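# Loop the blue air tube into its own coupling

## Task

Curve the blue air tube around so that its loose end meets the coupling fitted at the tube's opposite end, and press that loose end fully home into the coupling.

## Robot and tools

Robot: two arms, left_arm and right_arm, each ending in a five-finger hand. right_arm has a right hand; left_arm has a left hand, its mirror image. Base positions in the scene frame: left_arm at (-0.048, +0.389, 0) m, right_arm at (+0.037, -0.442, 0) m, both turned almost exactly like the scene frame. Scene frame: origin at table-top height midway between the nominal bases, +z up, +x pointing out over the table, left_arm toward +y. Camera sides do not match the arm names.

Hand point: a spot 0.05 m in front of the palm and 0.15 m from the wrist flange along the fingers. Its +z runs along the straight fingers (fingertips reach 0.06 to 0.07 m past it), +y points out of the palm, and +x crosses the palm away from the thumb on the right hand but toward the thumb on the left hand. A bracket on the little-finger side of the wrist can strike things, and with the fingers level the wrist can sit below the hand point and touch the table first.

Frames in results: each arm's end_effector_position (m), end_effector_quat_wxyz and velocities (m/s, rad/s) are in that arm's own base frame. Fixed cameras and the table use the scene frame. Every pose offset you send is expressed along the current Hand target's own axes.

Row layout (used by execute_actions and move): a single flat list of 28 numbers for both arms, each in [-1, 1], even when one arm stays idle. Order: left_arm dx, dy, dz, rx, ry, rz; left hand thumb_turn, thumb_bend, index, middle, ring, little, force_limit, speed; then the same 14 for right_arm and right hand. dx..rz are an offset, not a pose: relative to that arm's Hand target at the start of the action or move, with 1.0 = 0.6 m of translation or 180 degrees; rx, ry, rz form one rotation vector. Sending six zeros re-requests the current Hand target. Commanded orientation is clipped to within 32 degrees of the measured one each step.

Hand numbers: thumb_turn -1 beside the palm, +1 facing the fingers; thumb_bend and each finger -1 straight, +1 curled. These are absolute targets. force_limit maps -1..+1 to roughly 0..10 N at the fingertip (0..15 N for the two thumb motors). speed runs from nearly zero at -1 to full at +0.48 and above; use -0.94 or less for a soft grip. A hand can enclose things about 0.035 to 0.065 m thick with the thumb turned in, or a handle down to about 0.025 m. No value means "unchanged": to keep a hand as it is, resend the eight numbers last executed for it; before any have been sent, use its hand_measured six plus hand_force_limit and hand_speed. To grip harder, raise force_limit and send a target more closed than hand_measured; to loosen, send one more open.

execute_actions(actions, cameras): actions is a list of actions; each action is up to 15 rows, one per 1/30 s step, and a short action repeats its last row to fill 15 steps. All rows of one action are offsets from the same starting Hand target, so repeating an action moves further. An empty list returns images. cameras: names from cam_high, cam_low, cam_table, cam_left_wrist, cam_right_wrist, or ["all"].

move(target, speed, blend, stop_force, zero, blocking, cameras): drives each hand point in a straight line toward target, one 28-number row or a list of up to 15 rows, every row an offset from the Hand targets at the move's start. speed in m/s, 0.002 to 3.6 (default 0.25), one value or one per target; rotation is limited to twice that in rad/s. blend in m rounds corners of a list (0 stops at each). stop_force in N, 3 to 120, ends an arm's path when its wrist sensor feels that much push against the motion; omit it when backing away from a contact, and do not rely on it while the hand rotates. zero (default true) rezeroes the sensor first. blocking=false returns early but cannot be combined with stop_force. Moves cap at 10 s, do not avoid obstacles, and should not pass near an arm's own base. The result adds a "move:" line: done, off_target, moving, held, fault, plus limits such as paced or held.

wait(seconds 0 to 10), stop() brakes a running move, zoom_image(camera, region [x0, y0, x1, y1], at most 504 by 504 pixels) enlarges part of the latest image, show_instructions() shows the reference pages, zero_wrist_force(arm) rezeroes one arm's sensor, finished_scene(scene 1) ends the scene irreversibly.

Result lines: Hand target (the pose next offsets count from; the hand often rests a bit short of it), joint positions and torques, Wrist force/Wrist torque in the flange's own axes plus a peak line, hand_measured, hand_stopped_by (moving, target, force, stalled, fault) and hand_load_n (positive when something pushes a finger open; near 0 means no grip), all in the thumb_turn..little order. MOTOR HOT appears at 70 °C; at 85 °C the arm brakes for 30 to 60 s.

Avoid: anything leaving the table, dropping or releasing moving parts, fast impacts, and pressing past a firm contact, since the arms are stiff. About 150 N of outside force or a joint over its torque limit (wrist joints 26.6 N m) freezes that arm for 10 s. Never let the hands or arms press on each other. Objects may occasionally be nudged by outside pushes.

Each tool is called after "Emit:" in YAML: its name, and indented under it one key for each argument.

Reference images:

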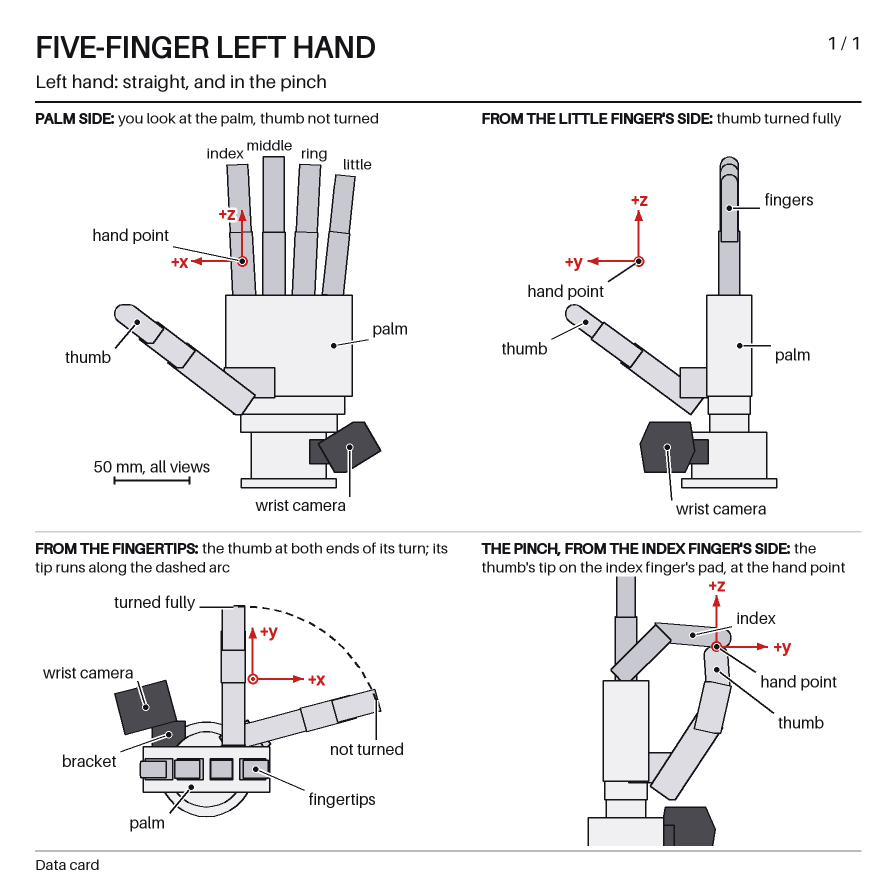

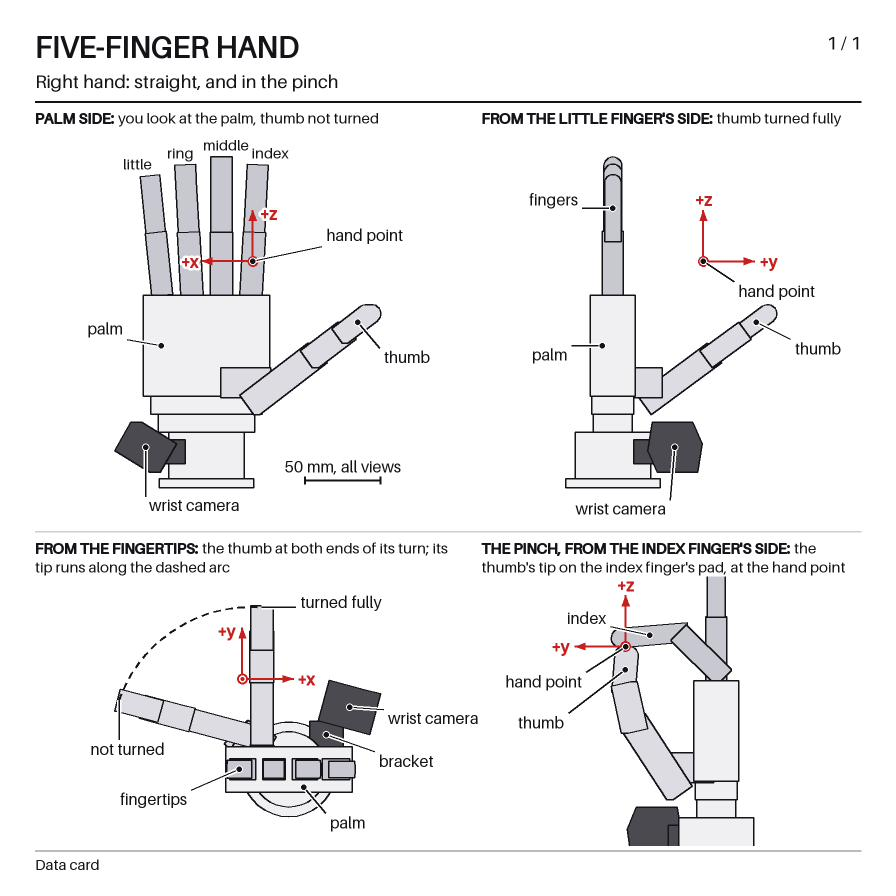

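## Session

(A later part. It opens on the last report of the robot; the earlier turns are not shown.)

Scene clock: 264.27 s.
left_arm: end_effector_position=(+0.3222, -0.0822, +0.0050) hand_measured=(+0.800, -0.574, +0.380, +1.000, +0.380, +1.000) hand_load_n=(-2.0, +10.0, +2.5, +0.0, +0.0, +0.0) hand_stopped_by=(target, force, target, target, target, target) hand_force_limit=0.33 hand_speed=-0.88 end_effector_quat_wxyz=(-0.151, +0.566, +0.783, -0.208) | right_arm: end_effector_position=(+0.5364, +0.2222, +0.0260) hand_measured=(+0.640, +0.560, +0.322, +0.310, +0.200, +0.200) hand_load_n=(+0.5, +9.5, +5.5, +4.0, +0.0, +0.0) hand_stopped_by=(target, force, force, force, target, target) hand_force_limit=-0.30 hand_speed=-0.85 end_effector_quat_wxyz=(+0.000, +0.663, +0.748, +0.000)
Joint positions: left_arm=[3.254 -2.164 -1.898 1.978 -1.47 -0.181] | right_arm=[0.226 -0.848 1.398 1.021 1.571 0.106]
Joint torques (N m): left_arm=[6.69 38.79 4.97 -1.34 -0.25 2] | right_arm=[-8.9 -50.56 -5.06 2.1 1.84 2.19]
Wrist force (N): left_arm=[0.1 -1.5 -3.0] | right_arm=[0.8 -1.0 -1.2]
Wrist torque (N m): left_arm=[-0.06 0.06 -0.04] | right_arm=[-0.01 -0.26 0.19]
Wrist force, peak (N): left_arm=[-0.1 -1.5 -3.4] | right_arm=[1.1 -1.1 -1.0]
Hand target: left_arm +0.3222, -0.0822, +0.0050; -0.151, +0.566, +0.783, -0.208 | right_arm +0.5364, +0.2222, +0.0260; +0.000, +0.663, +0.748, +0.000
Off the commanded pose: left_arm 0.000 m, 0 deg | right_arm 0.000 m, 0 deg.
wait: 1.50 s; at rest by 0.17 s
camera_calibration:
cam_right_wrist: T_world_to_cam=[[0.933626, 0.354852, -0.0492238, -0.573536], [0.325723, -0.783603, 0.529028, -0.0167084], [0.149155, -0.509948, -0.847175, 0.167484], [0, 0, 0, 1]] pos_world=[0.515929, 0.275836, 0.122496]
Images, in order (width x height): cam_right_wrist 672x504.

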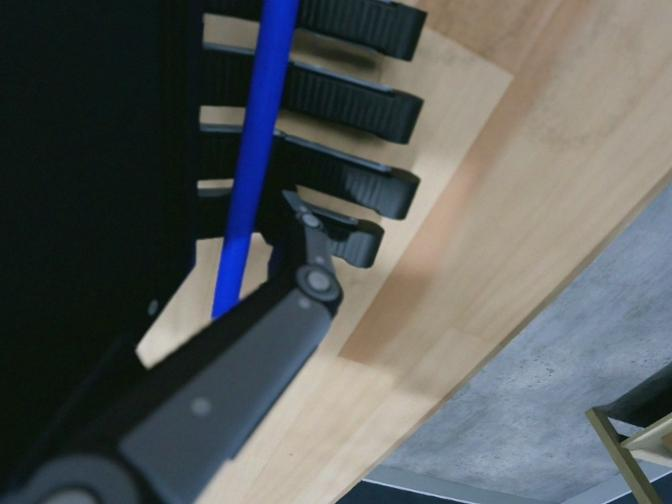

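Emit:
execute_actions:
  actions:
    - [[0,0,0,0,0,0,0.8,0.0,0.38,1,0.38,1,0.33,-0.88,0,0,0,0,0,0,0.64,0.95,0.7,0.7,0.27,0.27,-0.3,-0.85]]
  cameras: ["cam_right_wrist"]

Scene clock: 265.10 s.
left_arm: end_effector_position=(+0.3222, -0.0822, +0.0050) hand_measured=(+0.800, -0.574, +0.380, +1.000, +0.380, +1.000) hand_load_n=(-2.0, +10.0, +2.5, +0.0, +0.0, +0.0) hand_stopped_by=(target, force, target, target, target, target) hand_force_limit=0.33 hand_speed=-0.88 end_effector_quat_wxyz=(-0.151, +0.566, +0.783, -0.208) | right_arm: end_effector_position=(+0.5364, +0.2222, +0.0260) hand_measured=(+0.640, +0.560, +0.322, +0.310, +0.270, +0.270) hand_load_n=(+0.0, +9.5, +5.5, +4.0, +0.0, +0.5) hand_stopped_by=(target, force, force, force, target, target) hand_force_limit=-0.30 hand_speed=-0.85 end_effector_quat_wxyz=(+0.000, +0.663, +0.748, +0.000)
Joint positions: left_arm=[3.254 -2.164 -1.898 1.978 -1.47 -0.181] | right_arm=[0.226 -0.848 1.398 1.021 1.571 0.106]
Joint torques (N m): left_arm=[5.87 38.81 4.7 -1.25 -0.14 2.05] | right_arm=[-8.73 -51.35 -6.42 2.69 1.45 2]
Wrist force (N): left_arm=[-0.1 -1.4 -2.9] | right_arm=[0.9 -1.1 -1.0]
Wrist torque (N m): left_arm=[-0.06 0.09 -0.05] | right_arm=[-0.04 -0.27 0.19]
Wrist force, peak (N): left_arm=[-0.2 -1.6 -3.1] | right_arm=[1.0 -0.8 -1.4]
Hand target: left_arm +0.3222, -0.0822, +0.0050; -0.151, +0.566, +0.783, -0.208 | right_arm +0.5364, +0.2222, +0.0260; +0.000, +0.663, +0.748, +0.000
Off the commanded pose: left_arm 0.000 m, 0 deg | right_arm 0.000 m, 0 deg.
camera_calibration:
cam_right_wrist: T_world_to_cam=[[0.933626, 0.354852, -0.0492238, -0.573536], [0.325723, -0.783603, 0.529028, -0.0167084], [0.149155, -0.509948, -0.847175, 0.167484], [0, 0, 0, 1]] pos_world=[0.515929, 0.275836, 0.122496]
Images, in order (width x height): cam_right_wrist 672x504.

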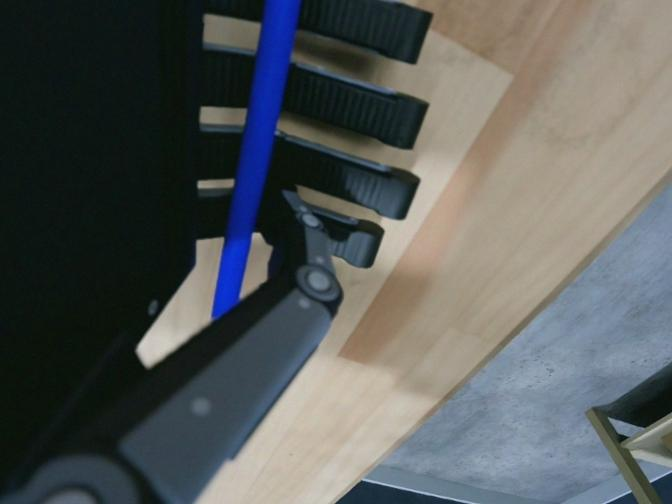

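Emit:
wait:
  seconds: 0.1
  cameras: ["cam_table","cam_low","cam_high"]

Emit:
zoom_image:
  camera: "cam_low"
  region: [160, 140, 460, 340]

Emit:
zoom_image:
  camera: "cam_table"
  region: [60, 300, 380, 500]

Scene clock: 265.30 s.
left_arm: end_effector_position=(+0.3222, -0.0822, +0.0050) hand_measured=(+0.800, -0.574, +0.380, +1.000, +0.380, +1.000) hand_load_n=(-1.5, +10.0, +2.5, +0.0, +0.0, +0.0) hand_stopped_by=(target, force, target, target, target, target) hand_force_limit=0.33 hand_speed=-0.88 end_effector_quat_wxyz=(-0.151, +0.566, +0.783, -0.208) | right_arm: end_effector_position=(+0.5364, +0.2222, +0.0260) hand_measured=(+0.640, +0.560, +0.322, +0.310, +0.270, +0.270) hand_load_n=(+0.5, +9.5, +5.5, +4.0, +0.5, +0.0) hand_stopped_by=(target, force, force, force, target, target) hand_force_limit=-0.30 hand_speed=-0.85 end_effector_quat_wxyz=(+0.000, +0.663, +0.748, +0.000)
Joint positions: left_arm=[3.254 -2.164 -1.898 1.978 -1.47 -0.181] | right_arm=[0.226 -0.848 1.398 1.021 1.571 0.106]
Joint torques (N m): left_arm=[4.91 39.57 5.23 -1.37 -0.21 1.83] | right_arm=[-7.34 -50.45 -5.28 3 1.47 2.17]
Wrist force (N): left_arm=[-0.1 -1.2 -3.0] | right_arm=[1.2 -0.8 -1.1]
Wrist torque (N m): left_arm=[0.00 0.09 -0.06] | right_arm=[0.02 -0.31 0.21]
Wrist force, peak (N): left_arm=[0.0 -1.8 -3.0] | right_arm=[0.8 -1.0 -1.4]
Hand target: left_arm +0.3222, -0.0822, +0.0050; -0.151, +0.566, +0.783, -0.208 | right_arm +0.5364, +0.2222, +0.0260; +0.000, +0.663, +0.748, +0.000
Off the commanded pose: left_arm 0.000 m, 0 deg | right_arm 0.000 m, 0 deg.
wait: 0.10 s; at rest by 0.07 s
Images, in order (width x height): cam_high 672x504, cam_low 672x504, cam_table 672x504.

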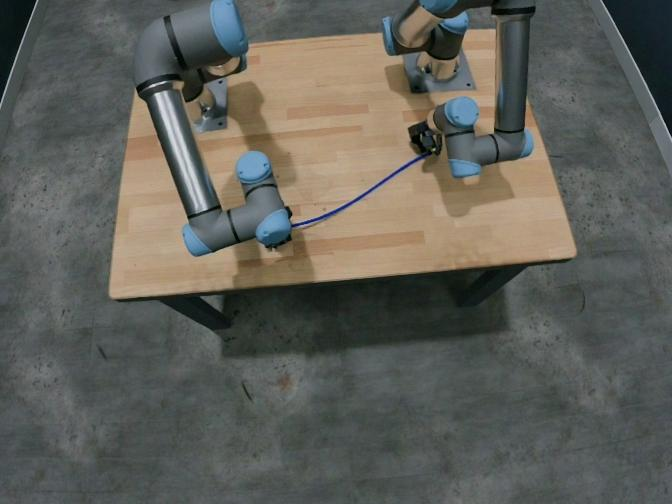

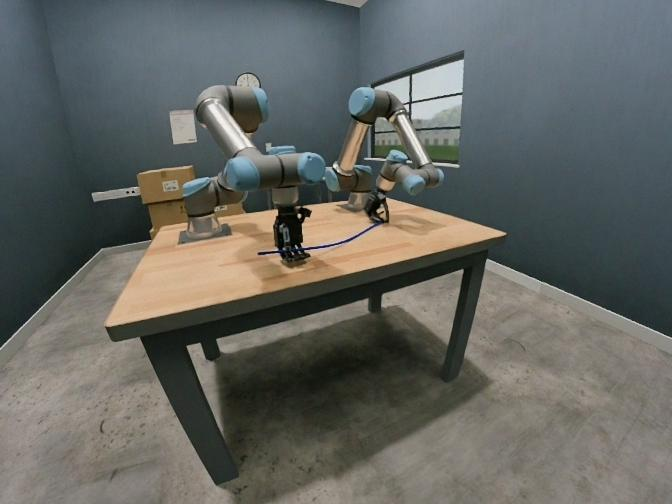

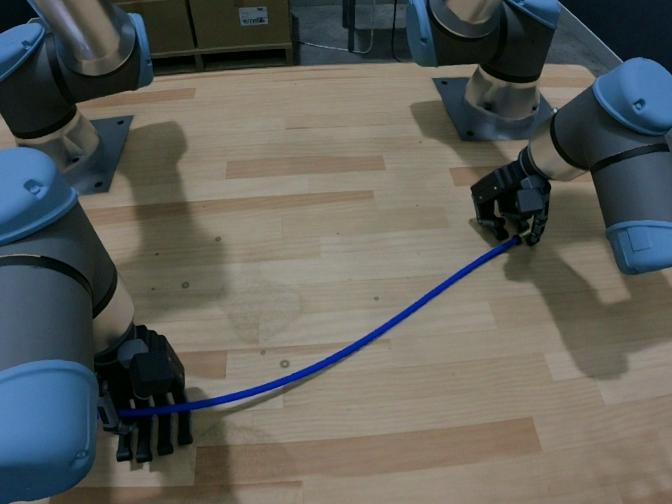

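Scaled by 1.680.

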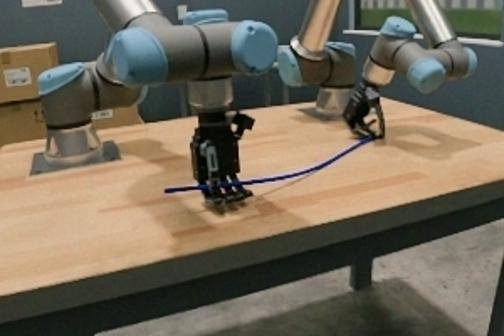

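Scaled by 1.575.

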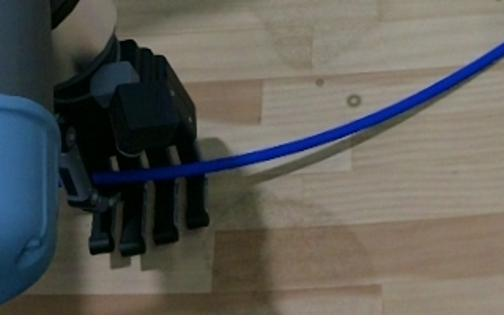

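Emit:
move:
  target: [0,-0.0233,-0.0404,0,0.01924,-0.01111,0.8,0.0,0.38,1,0.38,1,0.33,-0.88,0,0,-0.0083,0,-0.01667,0,0.64,0.95,0.7,0.7,0.27,0.27,-0.3,-0.85]
  speed: 0.1
  cameras: ["cam_table","cam_left_wrist","cam_right_wrist"]

Scene clock: 268.20 s.
left_arm: end_effector_position=(+0.3222, -0.0823, +0.0330) hand_measured=(+0.800, -0.574, +0.380, +1.000, +0.380, +1.000) hand_load_n=(-1.5, +9.0, +5.0, +0.0, +0.0, +0.0) hand_stopped_by=(target, force, target, target, target, target) hand_force_limit=0.33 hand_speed=-0.88 end_effector_quat_wxyz=(-0.179, +0.558, +0.788, -0.188) | right_arm: end_effector_position=(+0.5364, +0.2223, +0.0310) hand_measured=(+0.640, +0.560, +0.322, +0.310, +0.270, +0.270) hand_load_n=(+0.5, +9.5, +5.5, +4.0, +0.0, +0.0) hand_stopped_by=(target, force, force, force, target, target) hand_force_limit=-0.30 hand_speed=-0.85 end_effector_quat_wxyz=(+0.020, +0.663, +0.748, -0.017)
Joint positions: left_arm=[3.211 -2.131 -1.862 1.901 -1.507 -0.252] | right_arm=[0.251 -0.841 1.377 1.041 1.623 0.131]
Joint torques (N m): left_arm=[10.97 26.8 2.99 -1.53 1.25 1.37] | right_arm=[-9.67 -51.19 -3.34 0.54 -2.64 -2.55]
Wrist force (N): left_arm=[0.0 0.3 -0.1] | right_arm=[1.1 -0.7 -1.1]
Wrist torque (N m): left_arm=[-0.02 0.07 -0.13] | right_arm=[0.04 -0.26 0.11]
Wrist force, peak (N): left_arm=[0.0 -1.7 -3.2] | right_arm=[1.4 -1.1 -1.3]
Hand target: left_arm +0.3222, -0.0822, +0.0330; -0.179, +0.558, +0.788, -0.189 | right_arm +0.5364, +0.2222, +0.0310; +0.020, +0.663, +0.748, -0.017
Off the commanded pose: left_arm 0.000 m, 0 deg | right_arm 0.000 m, 0 deg.
move: done
camera_calibration:
cam_left_wrist: T_world_to_cam=[[-0.878119, -0.00776198, 0.47838, 0.271834], [0.188347, 0.913525, 0.360553, 0.00388679], [-0.43981, 0.40671, -0.800721, 0.315111], [0, 0, 0, 1]] pos_world=[0.376559, -0.1296, 0.120875]
cam_right_wrist: T_world_to_cam=[[0.933965, 0.35198, -0.0617977, -0.572462], [0.32231, -0.754972, 0.571081, -0.0251672], [0.154354, -0.553288, -0.818564, 0.177691], [0, 0, 0, 1]] pos_world=[0.515344, 0.280809, 0.124448]
Images, in order (width x height): cam_table 672x504, cam_left_wrist 672x504, cam_right_wrist 672x504.

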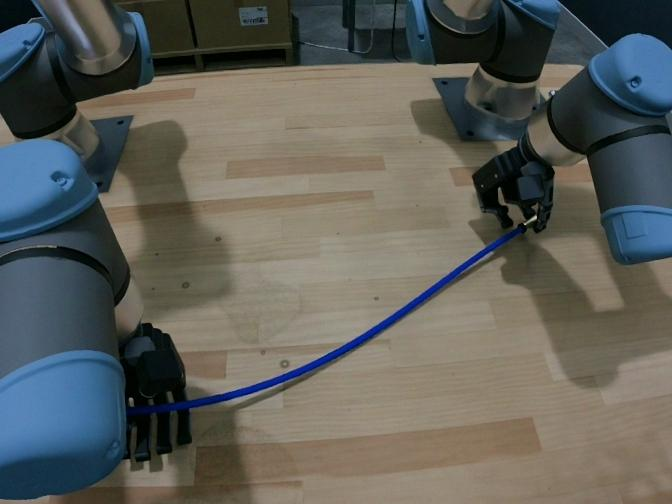

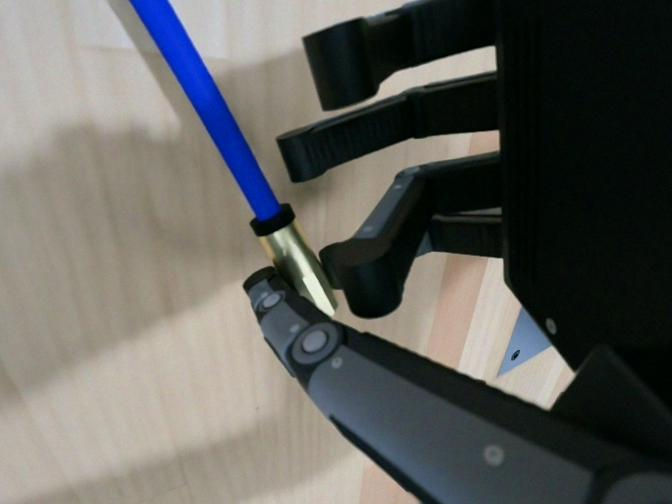

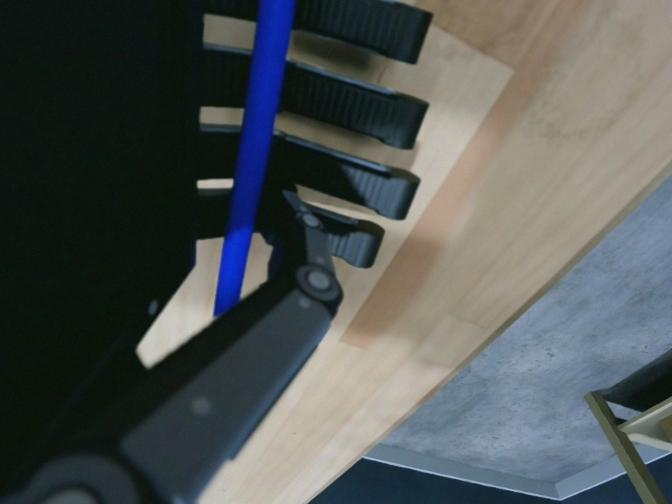

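Emit:
move:
  target:
    - [-0.0225,0.0093,-0.0072,0.0085,-0.0607,-0.1051,0.8,0.0,0.38,1,0.38,1,0.33,-0.88,-0.0188,-0.0675,0.001,0.00138,0,0.02635,0.64,0.95,0.7,0.7,0.27,0.27,-0.3,-0.85]
    - [-0.0843,0.0059,-0.0102,0.01625,-0.1161,-0.2011,0.8,0.0,0.38,1,0.38,1,0.33,-0.88,-0.0198,-0.1397,0.001,0.00886,0,0.1692,0.64,0.95,0.7,0.7,0.27,0.27,-0.3,-0.85]
  speed: 0.13
  blend: 0.01
  cameras: ["all"]

Scene clock: 272.23 s.
left_arm: end_effector_position=(+0.3440, -0.1285, +0.0329) hand_measured=(+0.800, -0.574, +0.380, +1.000, +0.380, +1.000) hand_load_n=(-4.0, +6.5, +4.0, +0.0, +0.0, +0.0) hand_stopped_by=(target, force, target, target, target, target) hand_force_limit=0.33 hand_speed=-0.88 end_effector_quat_wxyz=(-0.098, +0.240, +0.936, -0.240) | right_arm: end_effector_position=(+0.4545, +0.2004, +0.0310) hand_measured=(+0.640, +0.560, +0.322, +0.310, +0.270, +0.270) hand_load_n=(+0.5, +9.5, +5.5, +4.0, +0.0, +0.5) hand_stopped_by=(target, force, force, force, target, target) hand_force_limit=-0.30 hand_speed=-0.85 end_effector_quat_wxyz=(+0.014, +0.836, +0.548, -0.022)
Joint positions: left_arm=[3.247 -2.137 -1.801 1.993 -1.194 -0.891] | right_arm=[0.292 -0.927 1.543 0.988 1.611 0.704]
Joint torques (N m): left_arm=[1.47 33.1 9.27 -5.67 -0.3 0.12] | right_arm=[-5.48 -38.04 -21.59 3.36 1.32 0.49]
Wrist force (N): left_arm=[-0.1 0.8 0.4] | right_arm=[1.1 -0.9 -1.2]
Wrist torque (N m): left_arm=[0.03 0.09 -0.11] | right_arm=[0.00 -0.24 0.19]
Wrist force, peak (N): left_arm=[0.3 1.0 0.3] | right_arm=[1.5 -1.2 -1.0]
Hand target: left_arm +0.3439, -0.1284, +0.0329; -0.099, +0.240, +0.936, -0.240 | right_arm +0.4546, +0.2003, +0.0310; +0.015, +0.836, +0.547, -0.022
Off the commanded pose: left_arm 0.000 m, 0 deg | right_arm 0.000 m, 0 deg.
move: done
camera_calibration:
cam_left_wrist: T_world_to_cam=[[-0.64942, -0.591797, 0.477524, 0.136975], [-0.470598, 0.806043, 0.358931, 0.25487], [-0.597319, 0.00837503, -0.80196, 0.346482], [0, 0, 0, 1]] pos_world=[0.415856, -0.127276, 0.120975]
cam_right_wrist: T_world_to_cam=[[0.983441, -0.170386, -0.0617415, -0.406142], [-0.105233, -0.814254, 0.57089, 0.190922], [-0.147545, -0.55494, -0.818702, 0.315767], [0, 0, 0, 1]] pos_world=[0.466098, 0.26149, 0.124448]

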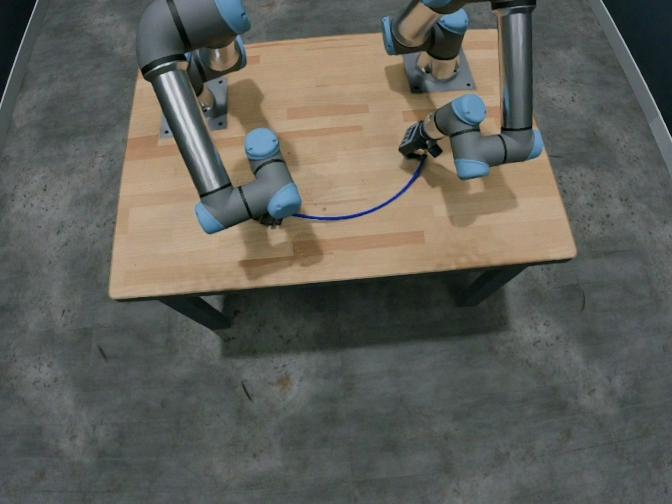

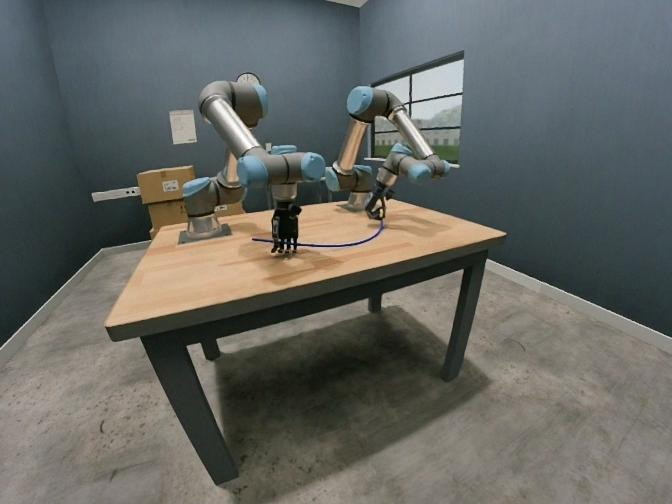

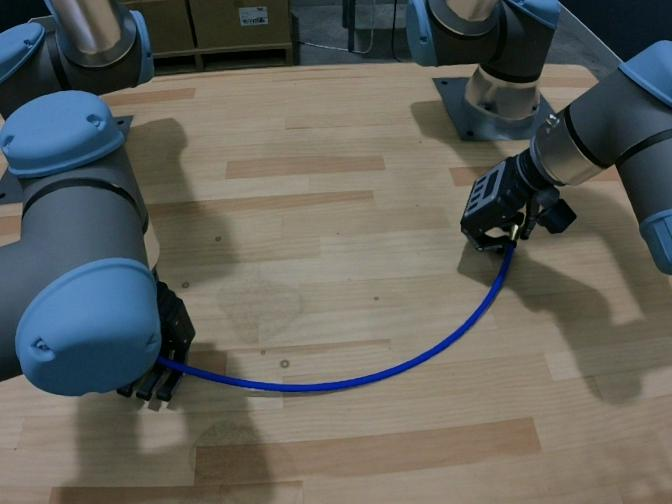

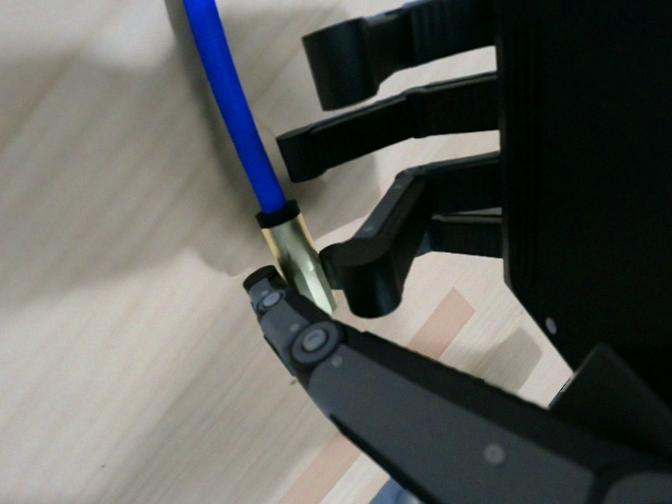

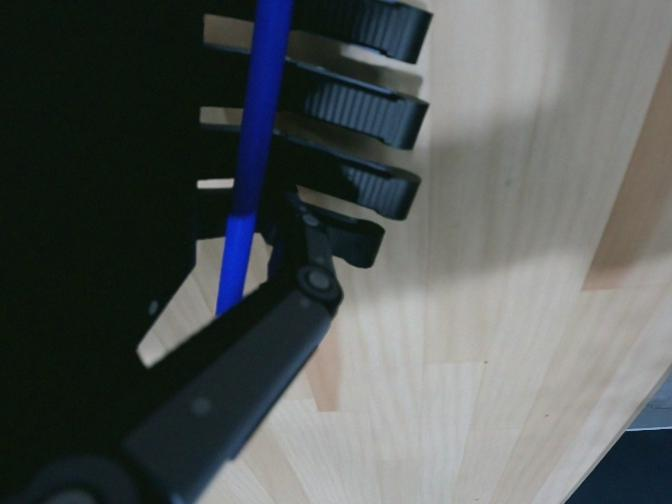

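Emit:
move:
  target:
    - [-0.063,-0.0472,0.0222,0.00776,-0.05542,-0.09599,0.8,0.0,0.38,1,0.38,1,0.33,-0.88,0.0038,-0.0853,-0.0002,0.00748,0,0.14286,0.64,0.95,0.7,0.7,0.27,0.27,-0.3,-0.85]
    - [-0.1357,-0.0968,0.045,0.01551,-0.11084,-0.19198,0.8,0.0,0.38,1,0.38,1,0.33,-0.88,0.0533,-0.181,-0.0028,0.01496,0,0.2857,0.64,0.95,0.7,0.7,0.27,0.27,-0.3,-0.85]
  speed: 0.13
  blend: 0.01
  cameras: ["all"]

Scene clock: 276.47 s.
left_arm: end_effector_position=(+0.3830, -0.2244, +0.0328) hand_measured=(+0.800, -0.574, +0.380, +1.000, +0.380, +1.000) hand_load_n=(-4.0, +7.0, +4.0, +0.0, +0.0, +0.0) hand_stopped_by=(target, force, target, target, target, target) hand_force_limit=0.33 hand_speed=-0.88 end_effector_quat_wxyz=(-0.009, -0.094, +0.961, -0.260) | right_arm: end_effector_position=(+0.3679, +0.2732, +0.0309) hand_measured=(+0.640, +0.560, +0.322, +0.310, +0.270, +0.270) hand_load_n=(+0.0, +9.5, +5.5, +4.0, +0.0, +0.0) hand_stopped_by=(target, force, force, force, target, target) hand_force_limit=-0.30 hand_speed=-0.85 end_effector_quat_wxyz=(+0.003, +0.991, +0.130, -0.026)
Joint positions: left_arm=[3.115 -2.102 -1.72 2.302 -1.047 -1.807] | right_arm=[0.457 -0.866 1.438 1.05 1.561 1.767]
Joint torques (N m): left_arm=[11.85 30.57 6.7 -5.19 1.24 -0.98] | right_arm=[-9.95 -50.03 -3.12 1.31 2.68 1.12]
Wrist force (N): left_arm=[-0.2 0.8 0.1] | right_arm=[1.2 -0.5 -1.1]
Wrist torque (N m): left_arm=[0.02 0.14 -0.12] | right_arm=[0.03 -0.27 0.19]
Wrist force, peak (N): left_arm=[0.2 1.0 0.1] | right_arm=[1.4 -0.7 -1.2]
Hand target: left_arm +0.3830, -0.2244, +0.0327; -0.010, -0.094, +0.961, -0.260 | right_arm +0.3679, +0.2731, +0.0310; +0.004, +0.991, +0.130, -0.026
Off the commanded pose: left_arm 0.000 m, 0 deg | right_arm 0.000 m, 0 deg.
move: done
camera_calibration:
cam_left_wrist: T_world_to_cam=[[-0.118086, -0.870364, 0.478041, -0.160438], [-0.879328, 0.315313, 0.356876, 0.397204], [-0.461345, -0.378212, -0.802569, 0.231671], [0, 0, 0, 1]] pos_world=[0.437207, -0.177262, 0.120876]
cam_right_wrist: T_world_to_cam=[[0.47891, -0.875687, -0.0617799, 0.0698164], [-0.702835, -0.424641, 0.570703, 0.354509], [-0.525992, -0.229895, -0.818829, 0.393799], [0, 0, 0, 1]] pos_world=[0.42286, 0.302208, 0.124448]

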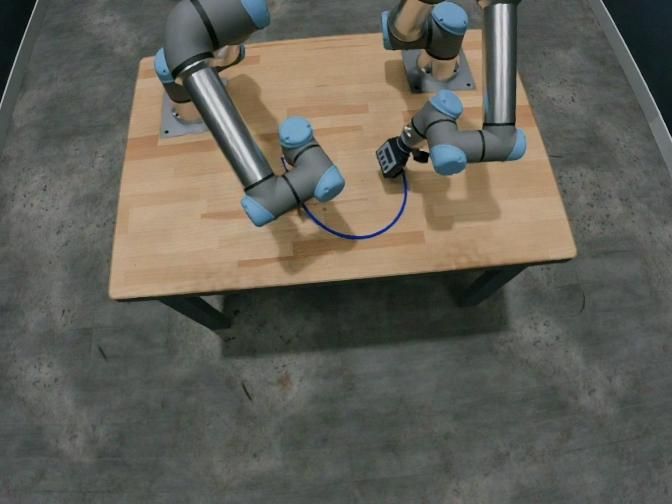

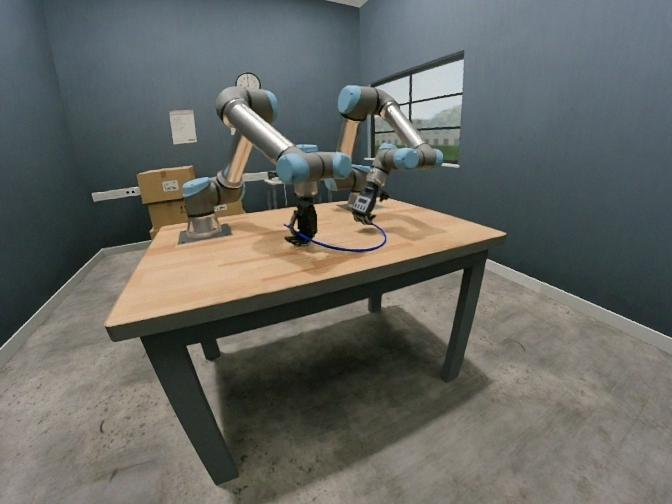

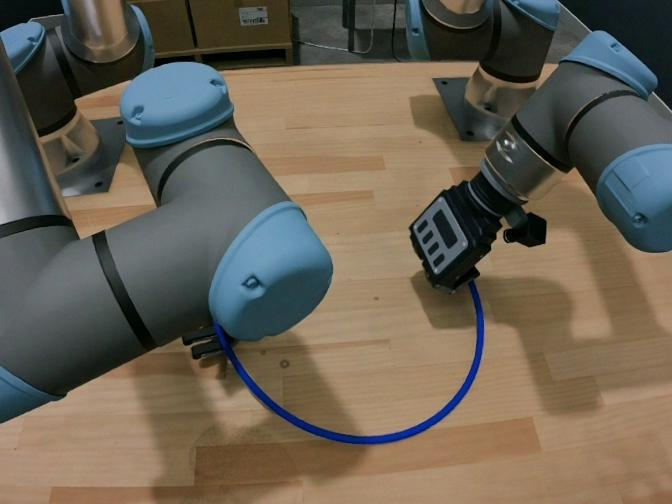

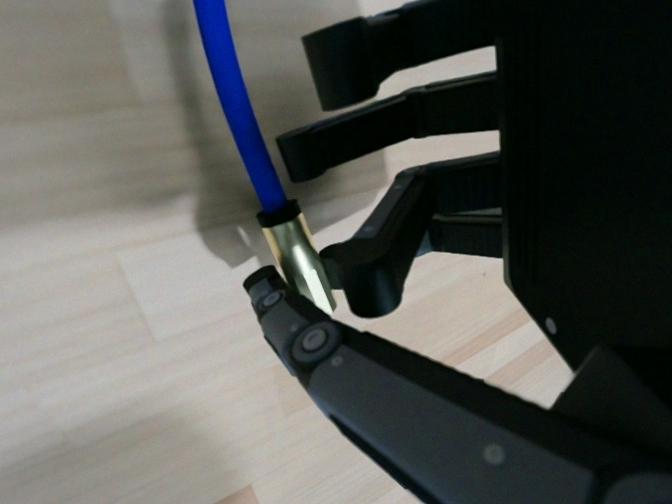

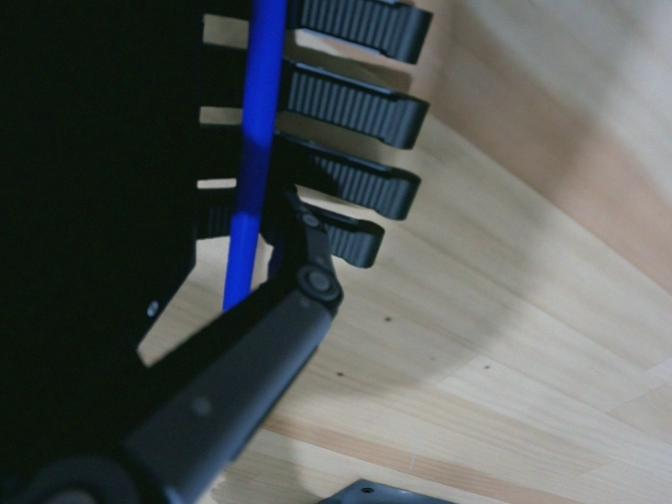

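Emit:
move:
  target: [-0.0265,-0.0652,0.0355,0.00776,-0.05542,-0.09599,0.8,0.0,0.38,1,0.38,1,0.33,-0.88,-0.0135,-0.134,0.0007,0.00748,0,0.14286,0.64,0.95,0.7,0.7,0.27,0.27,-0.3,-0.85]
  speed: 0.12
  cameras: ["all"]

Scene clock: 279.07 s.
left_arm: end_effector_position=(+0.4066, -0.2654, +0.0327) hand_measured=(+0.800, -0.574, +0.380, +1.000, +0.380, +1.000) hand_load_n=(-4.0, +7.0, +3.5, +0.0, +0.0, +0.0) hand_stopped_by=(target, force, target, target, target, target) hand_force_limit=0.33 hand_speed=-0.88 end_effector_quat_wxyz=(+0.036, -0.260, +0.930, -0.258) | right_arm: end_effector_position=(+0.3393, +0.3488, +0.0309) hand_measured=(+0.640, +0.560, +0.322, +0.310, +0.270, +0.270) hand_load_n=(+0.5, +9.5, +5.5, +3.5, +0.0, +0.0) hand_stopped_by=(target, force, force, force, target, target) hand_force_limit=-0.30 hand_speed=-0.85 end_effector_quat_wxyz=(-0.002, +0.995, -0.094, -0.026)
Joint positions: left_arm=[3.033 -2.076 -1.692 2.478 -1.119 -2.289] | right_arm=[0.553 -0.786 1.286 1.11 1.536 2.312]
Joint torques (N m): left_arm=[11.44 32.97 7.64 -4.74 1.83 -0.48] | right_arm=[-10.16 -54.47 -3.9 0.87 2.55 0.69]
Wrist force (N): left_arm=[-0.1 1.2 0.2] | right_arm=[1.2 -0.5 -0.9]
Wrist torque (N m): left_arm=[0.04 0.09 -0.14] | right_arm=[0.02 -0.27 0.19]
Wrist force, peak (N): left_arm=[-0.2 1.3 0.0] | right_arm=[1.5 -0.5 -1.2]
Hand target: left_arm +0.4065, -0.2654, +0.0327; +0.036, -0.260, +0.930, -0.258 | right_arm +0.3394, +0.3487, +0.0309; -0.002, +0.995, -0.094, -0.026
Off the commanded pose: left_arm 0.000 m, 0 deg | right_arm 0.000 m, 0 deg.
move: done
camera_calibration:
cam_left_wrist: T_world_to_cam=[[0.186308, -0.85793, 0.478796, -0.313854], [-0.934445, -0.00419923, 0.356084, 0.368538], [-0.303484, -0.51375, -0.80247, 0.126777], [0, 0, 0, 1]] pos_world=[0.441327, -0.202586, 0.120776]
cam_right_wrist: T_world_to_cam=[[0.050943, -0.996782, -0.0618978, 0.337121], [-0.817585, -0.077218, 0.570607, 0.284341], [-0.57355, 0.0215382, -0.818887, 0.324498], [0, 0, 0, 1]] pos_world=[0.401414, 0.351003, 0.124348]

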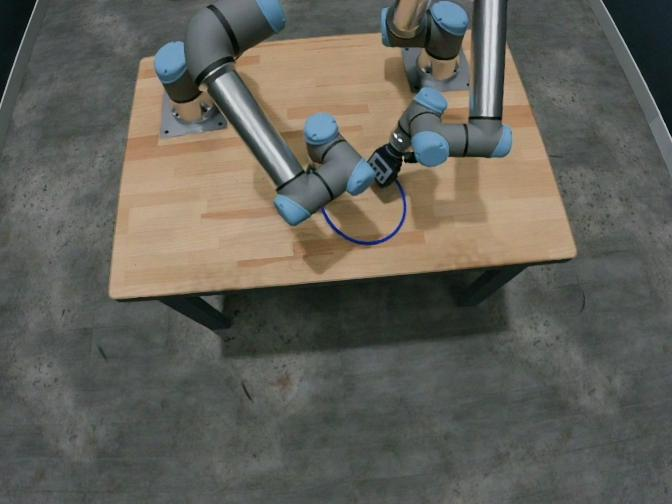

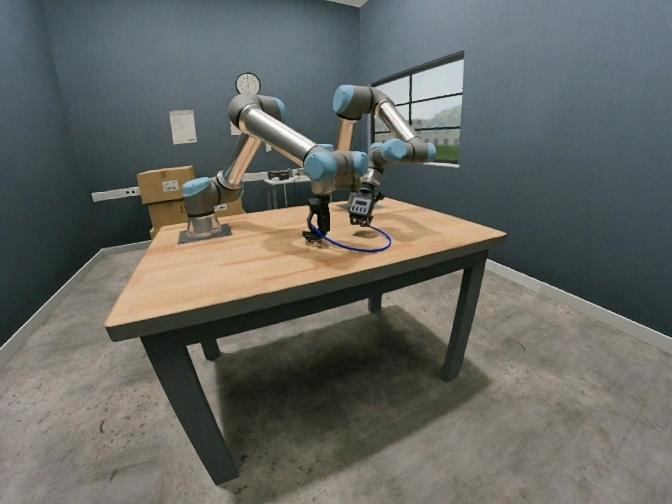

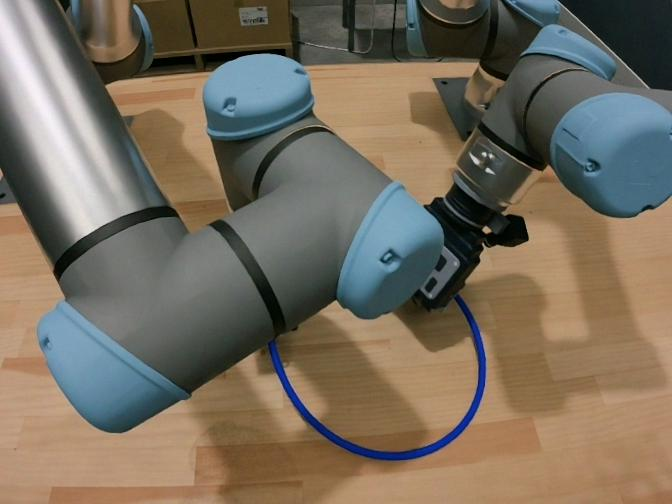

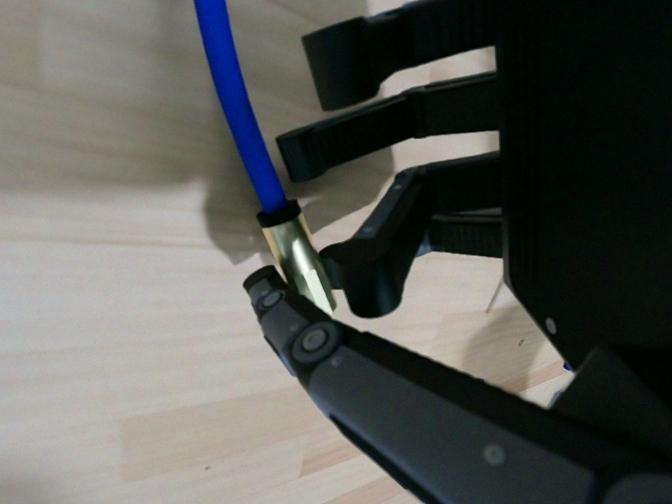

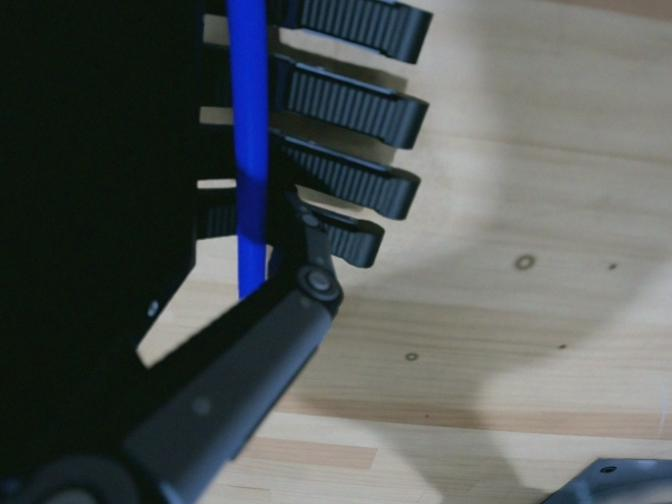

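Emit:
move:
  target: [-0.0067,-0.0622,0.0355,0.00776,-0.05542,-0.09599,0.8,0.0,0.38,1,0.38,1,0.33,-0.88,-0.0258,-0.0605,0.0014,0.01053,0,0.2011,0.64,0.95,0.7,0.7,0.27,0.27,-0.3,-0.85]
  speed: 0.12
  cameras: ["all"]

Scene clock: 282.60 s.
left_arm: end_effector_position=(+0.4317, -0.3006, +0.0326) hand_measured=(+0.800, -0.574, +0.380, +1.000, +0.380, +1.000) hand_load_n=(-5.0, +7.5, +4.0, +0.0, +0.0, +0.0) hand_stopped_by=(target, force, target, target, target, target) hand_force_limit=0.33 hand_speed=-0.88 end_effector_quat_wxyz=(+0.081, -0.417, +0.871, -0.248) | right_arm: end_effector_position=(+0.3310, +0.3873, +0.0309) hand_measured=(+0.640, +0.560, +0.322, +0.310, +0.270, +0.270) hand_load_n=(+0.0, +9.5, +5.5, +4.0, +0.0, +0.5) hand_stopped_by=(target, force, force, force, target, target) hand_force_limit=-0.30 hand_speed=-0.85 end_effector_quat_wxyz=(-0.010, +0.916, -0.399, -0.024)
Joint positions: left_arm=[2.943 -2.07 -1.655 2.599 -1.277 -2.73] | right_arm=[0.537 -0.777 1.261 1.098 1.52 2.929]
Joint torques (N m): left_arm=[9.52 32.92 9.47 -3.93 1.57 1.26] | right_arm=[-2.93 -46.56 -11.85 3.63 -0.7 -0.71]
Wrist force (N): left_arm=[0.2 0.8 0.3] | right_arm=[1.1 -1.0 -0.7]
Wrist torque (N m): left_arm=[0.03 0.09 -0.06] | right_arm=[-0.01 -0.30 0.11]
Wrist force, peak (N): left_arm=[0.5 1.4 0.3] | right_arm=[0.9 -1.4 -1.3]
Hand target: left_arm +0.4316, -0.3005, +0.0326; +0.080, -0.417, +0.871, -0.248 | right_arm +0.3310, +0.3873, +0.0309; -0.010, +0.916, -0.399, -0.024
Off the commanded pose: left_arm 0.000 m, 0 deg | right_arm 0.000 m, 0 deg.
move: done
camera_calibration:
cam_left_wrist: T_world_to_cam=[[0.468143, -0.742107, 0.479708, -0.435482], [-0.876936, -0.32336, 0.355558, 0.271095], [-0.108744, -0.587125, -0.802159, 0.010176], [0, 0, 0, 1]] pos_world=[0.442708, -0.229539, 0.120677]
cam_right_wrist: T_world_to_cam=[[-0.548522, -0.833824, -0.0621379, 0.51123], [-0.705027, 0.42128, 0.570491, 0.0502206], [-0.449511, 0.356736, -0.81895, 0.148032], [0, 0, 0, 1]] pos_world=[0.38237, 0.352311, 0.124347]

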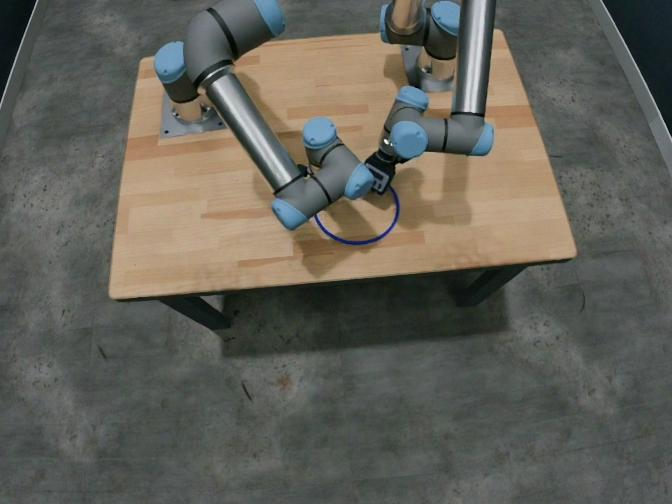

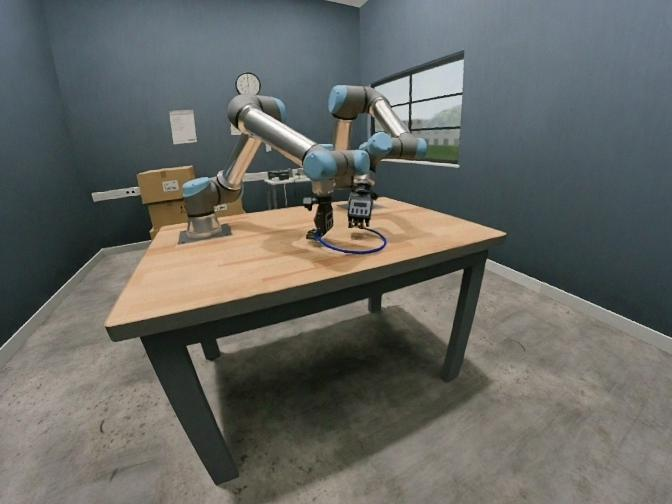

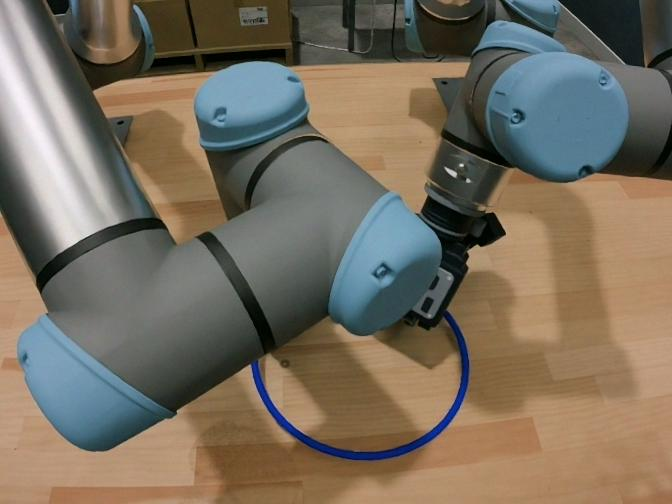

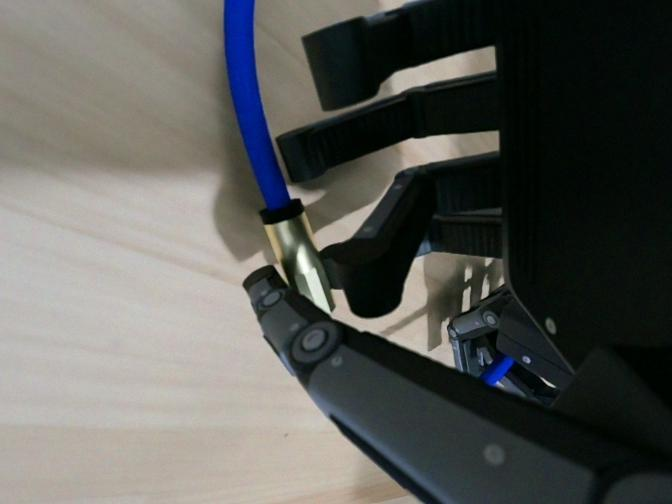

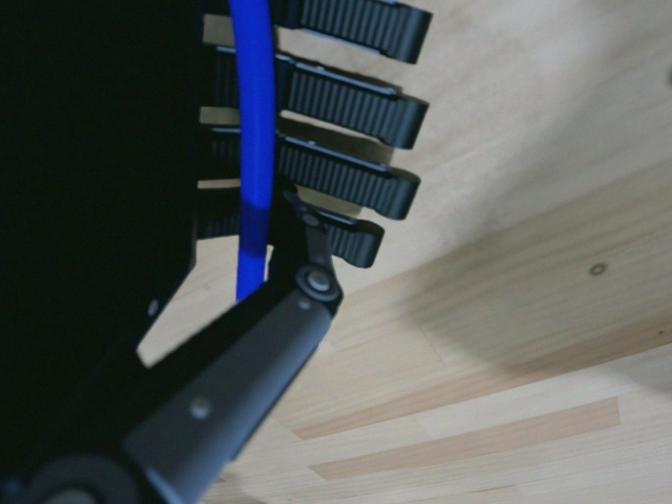

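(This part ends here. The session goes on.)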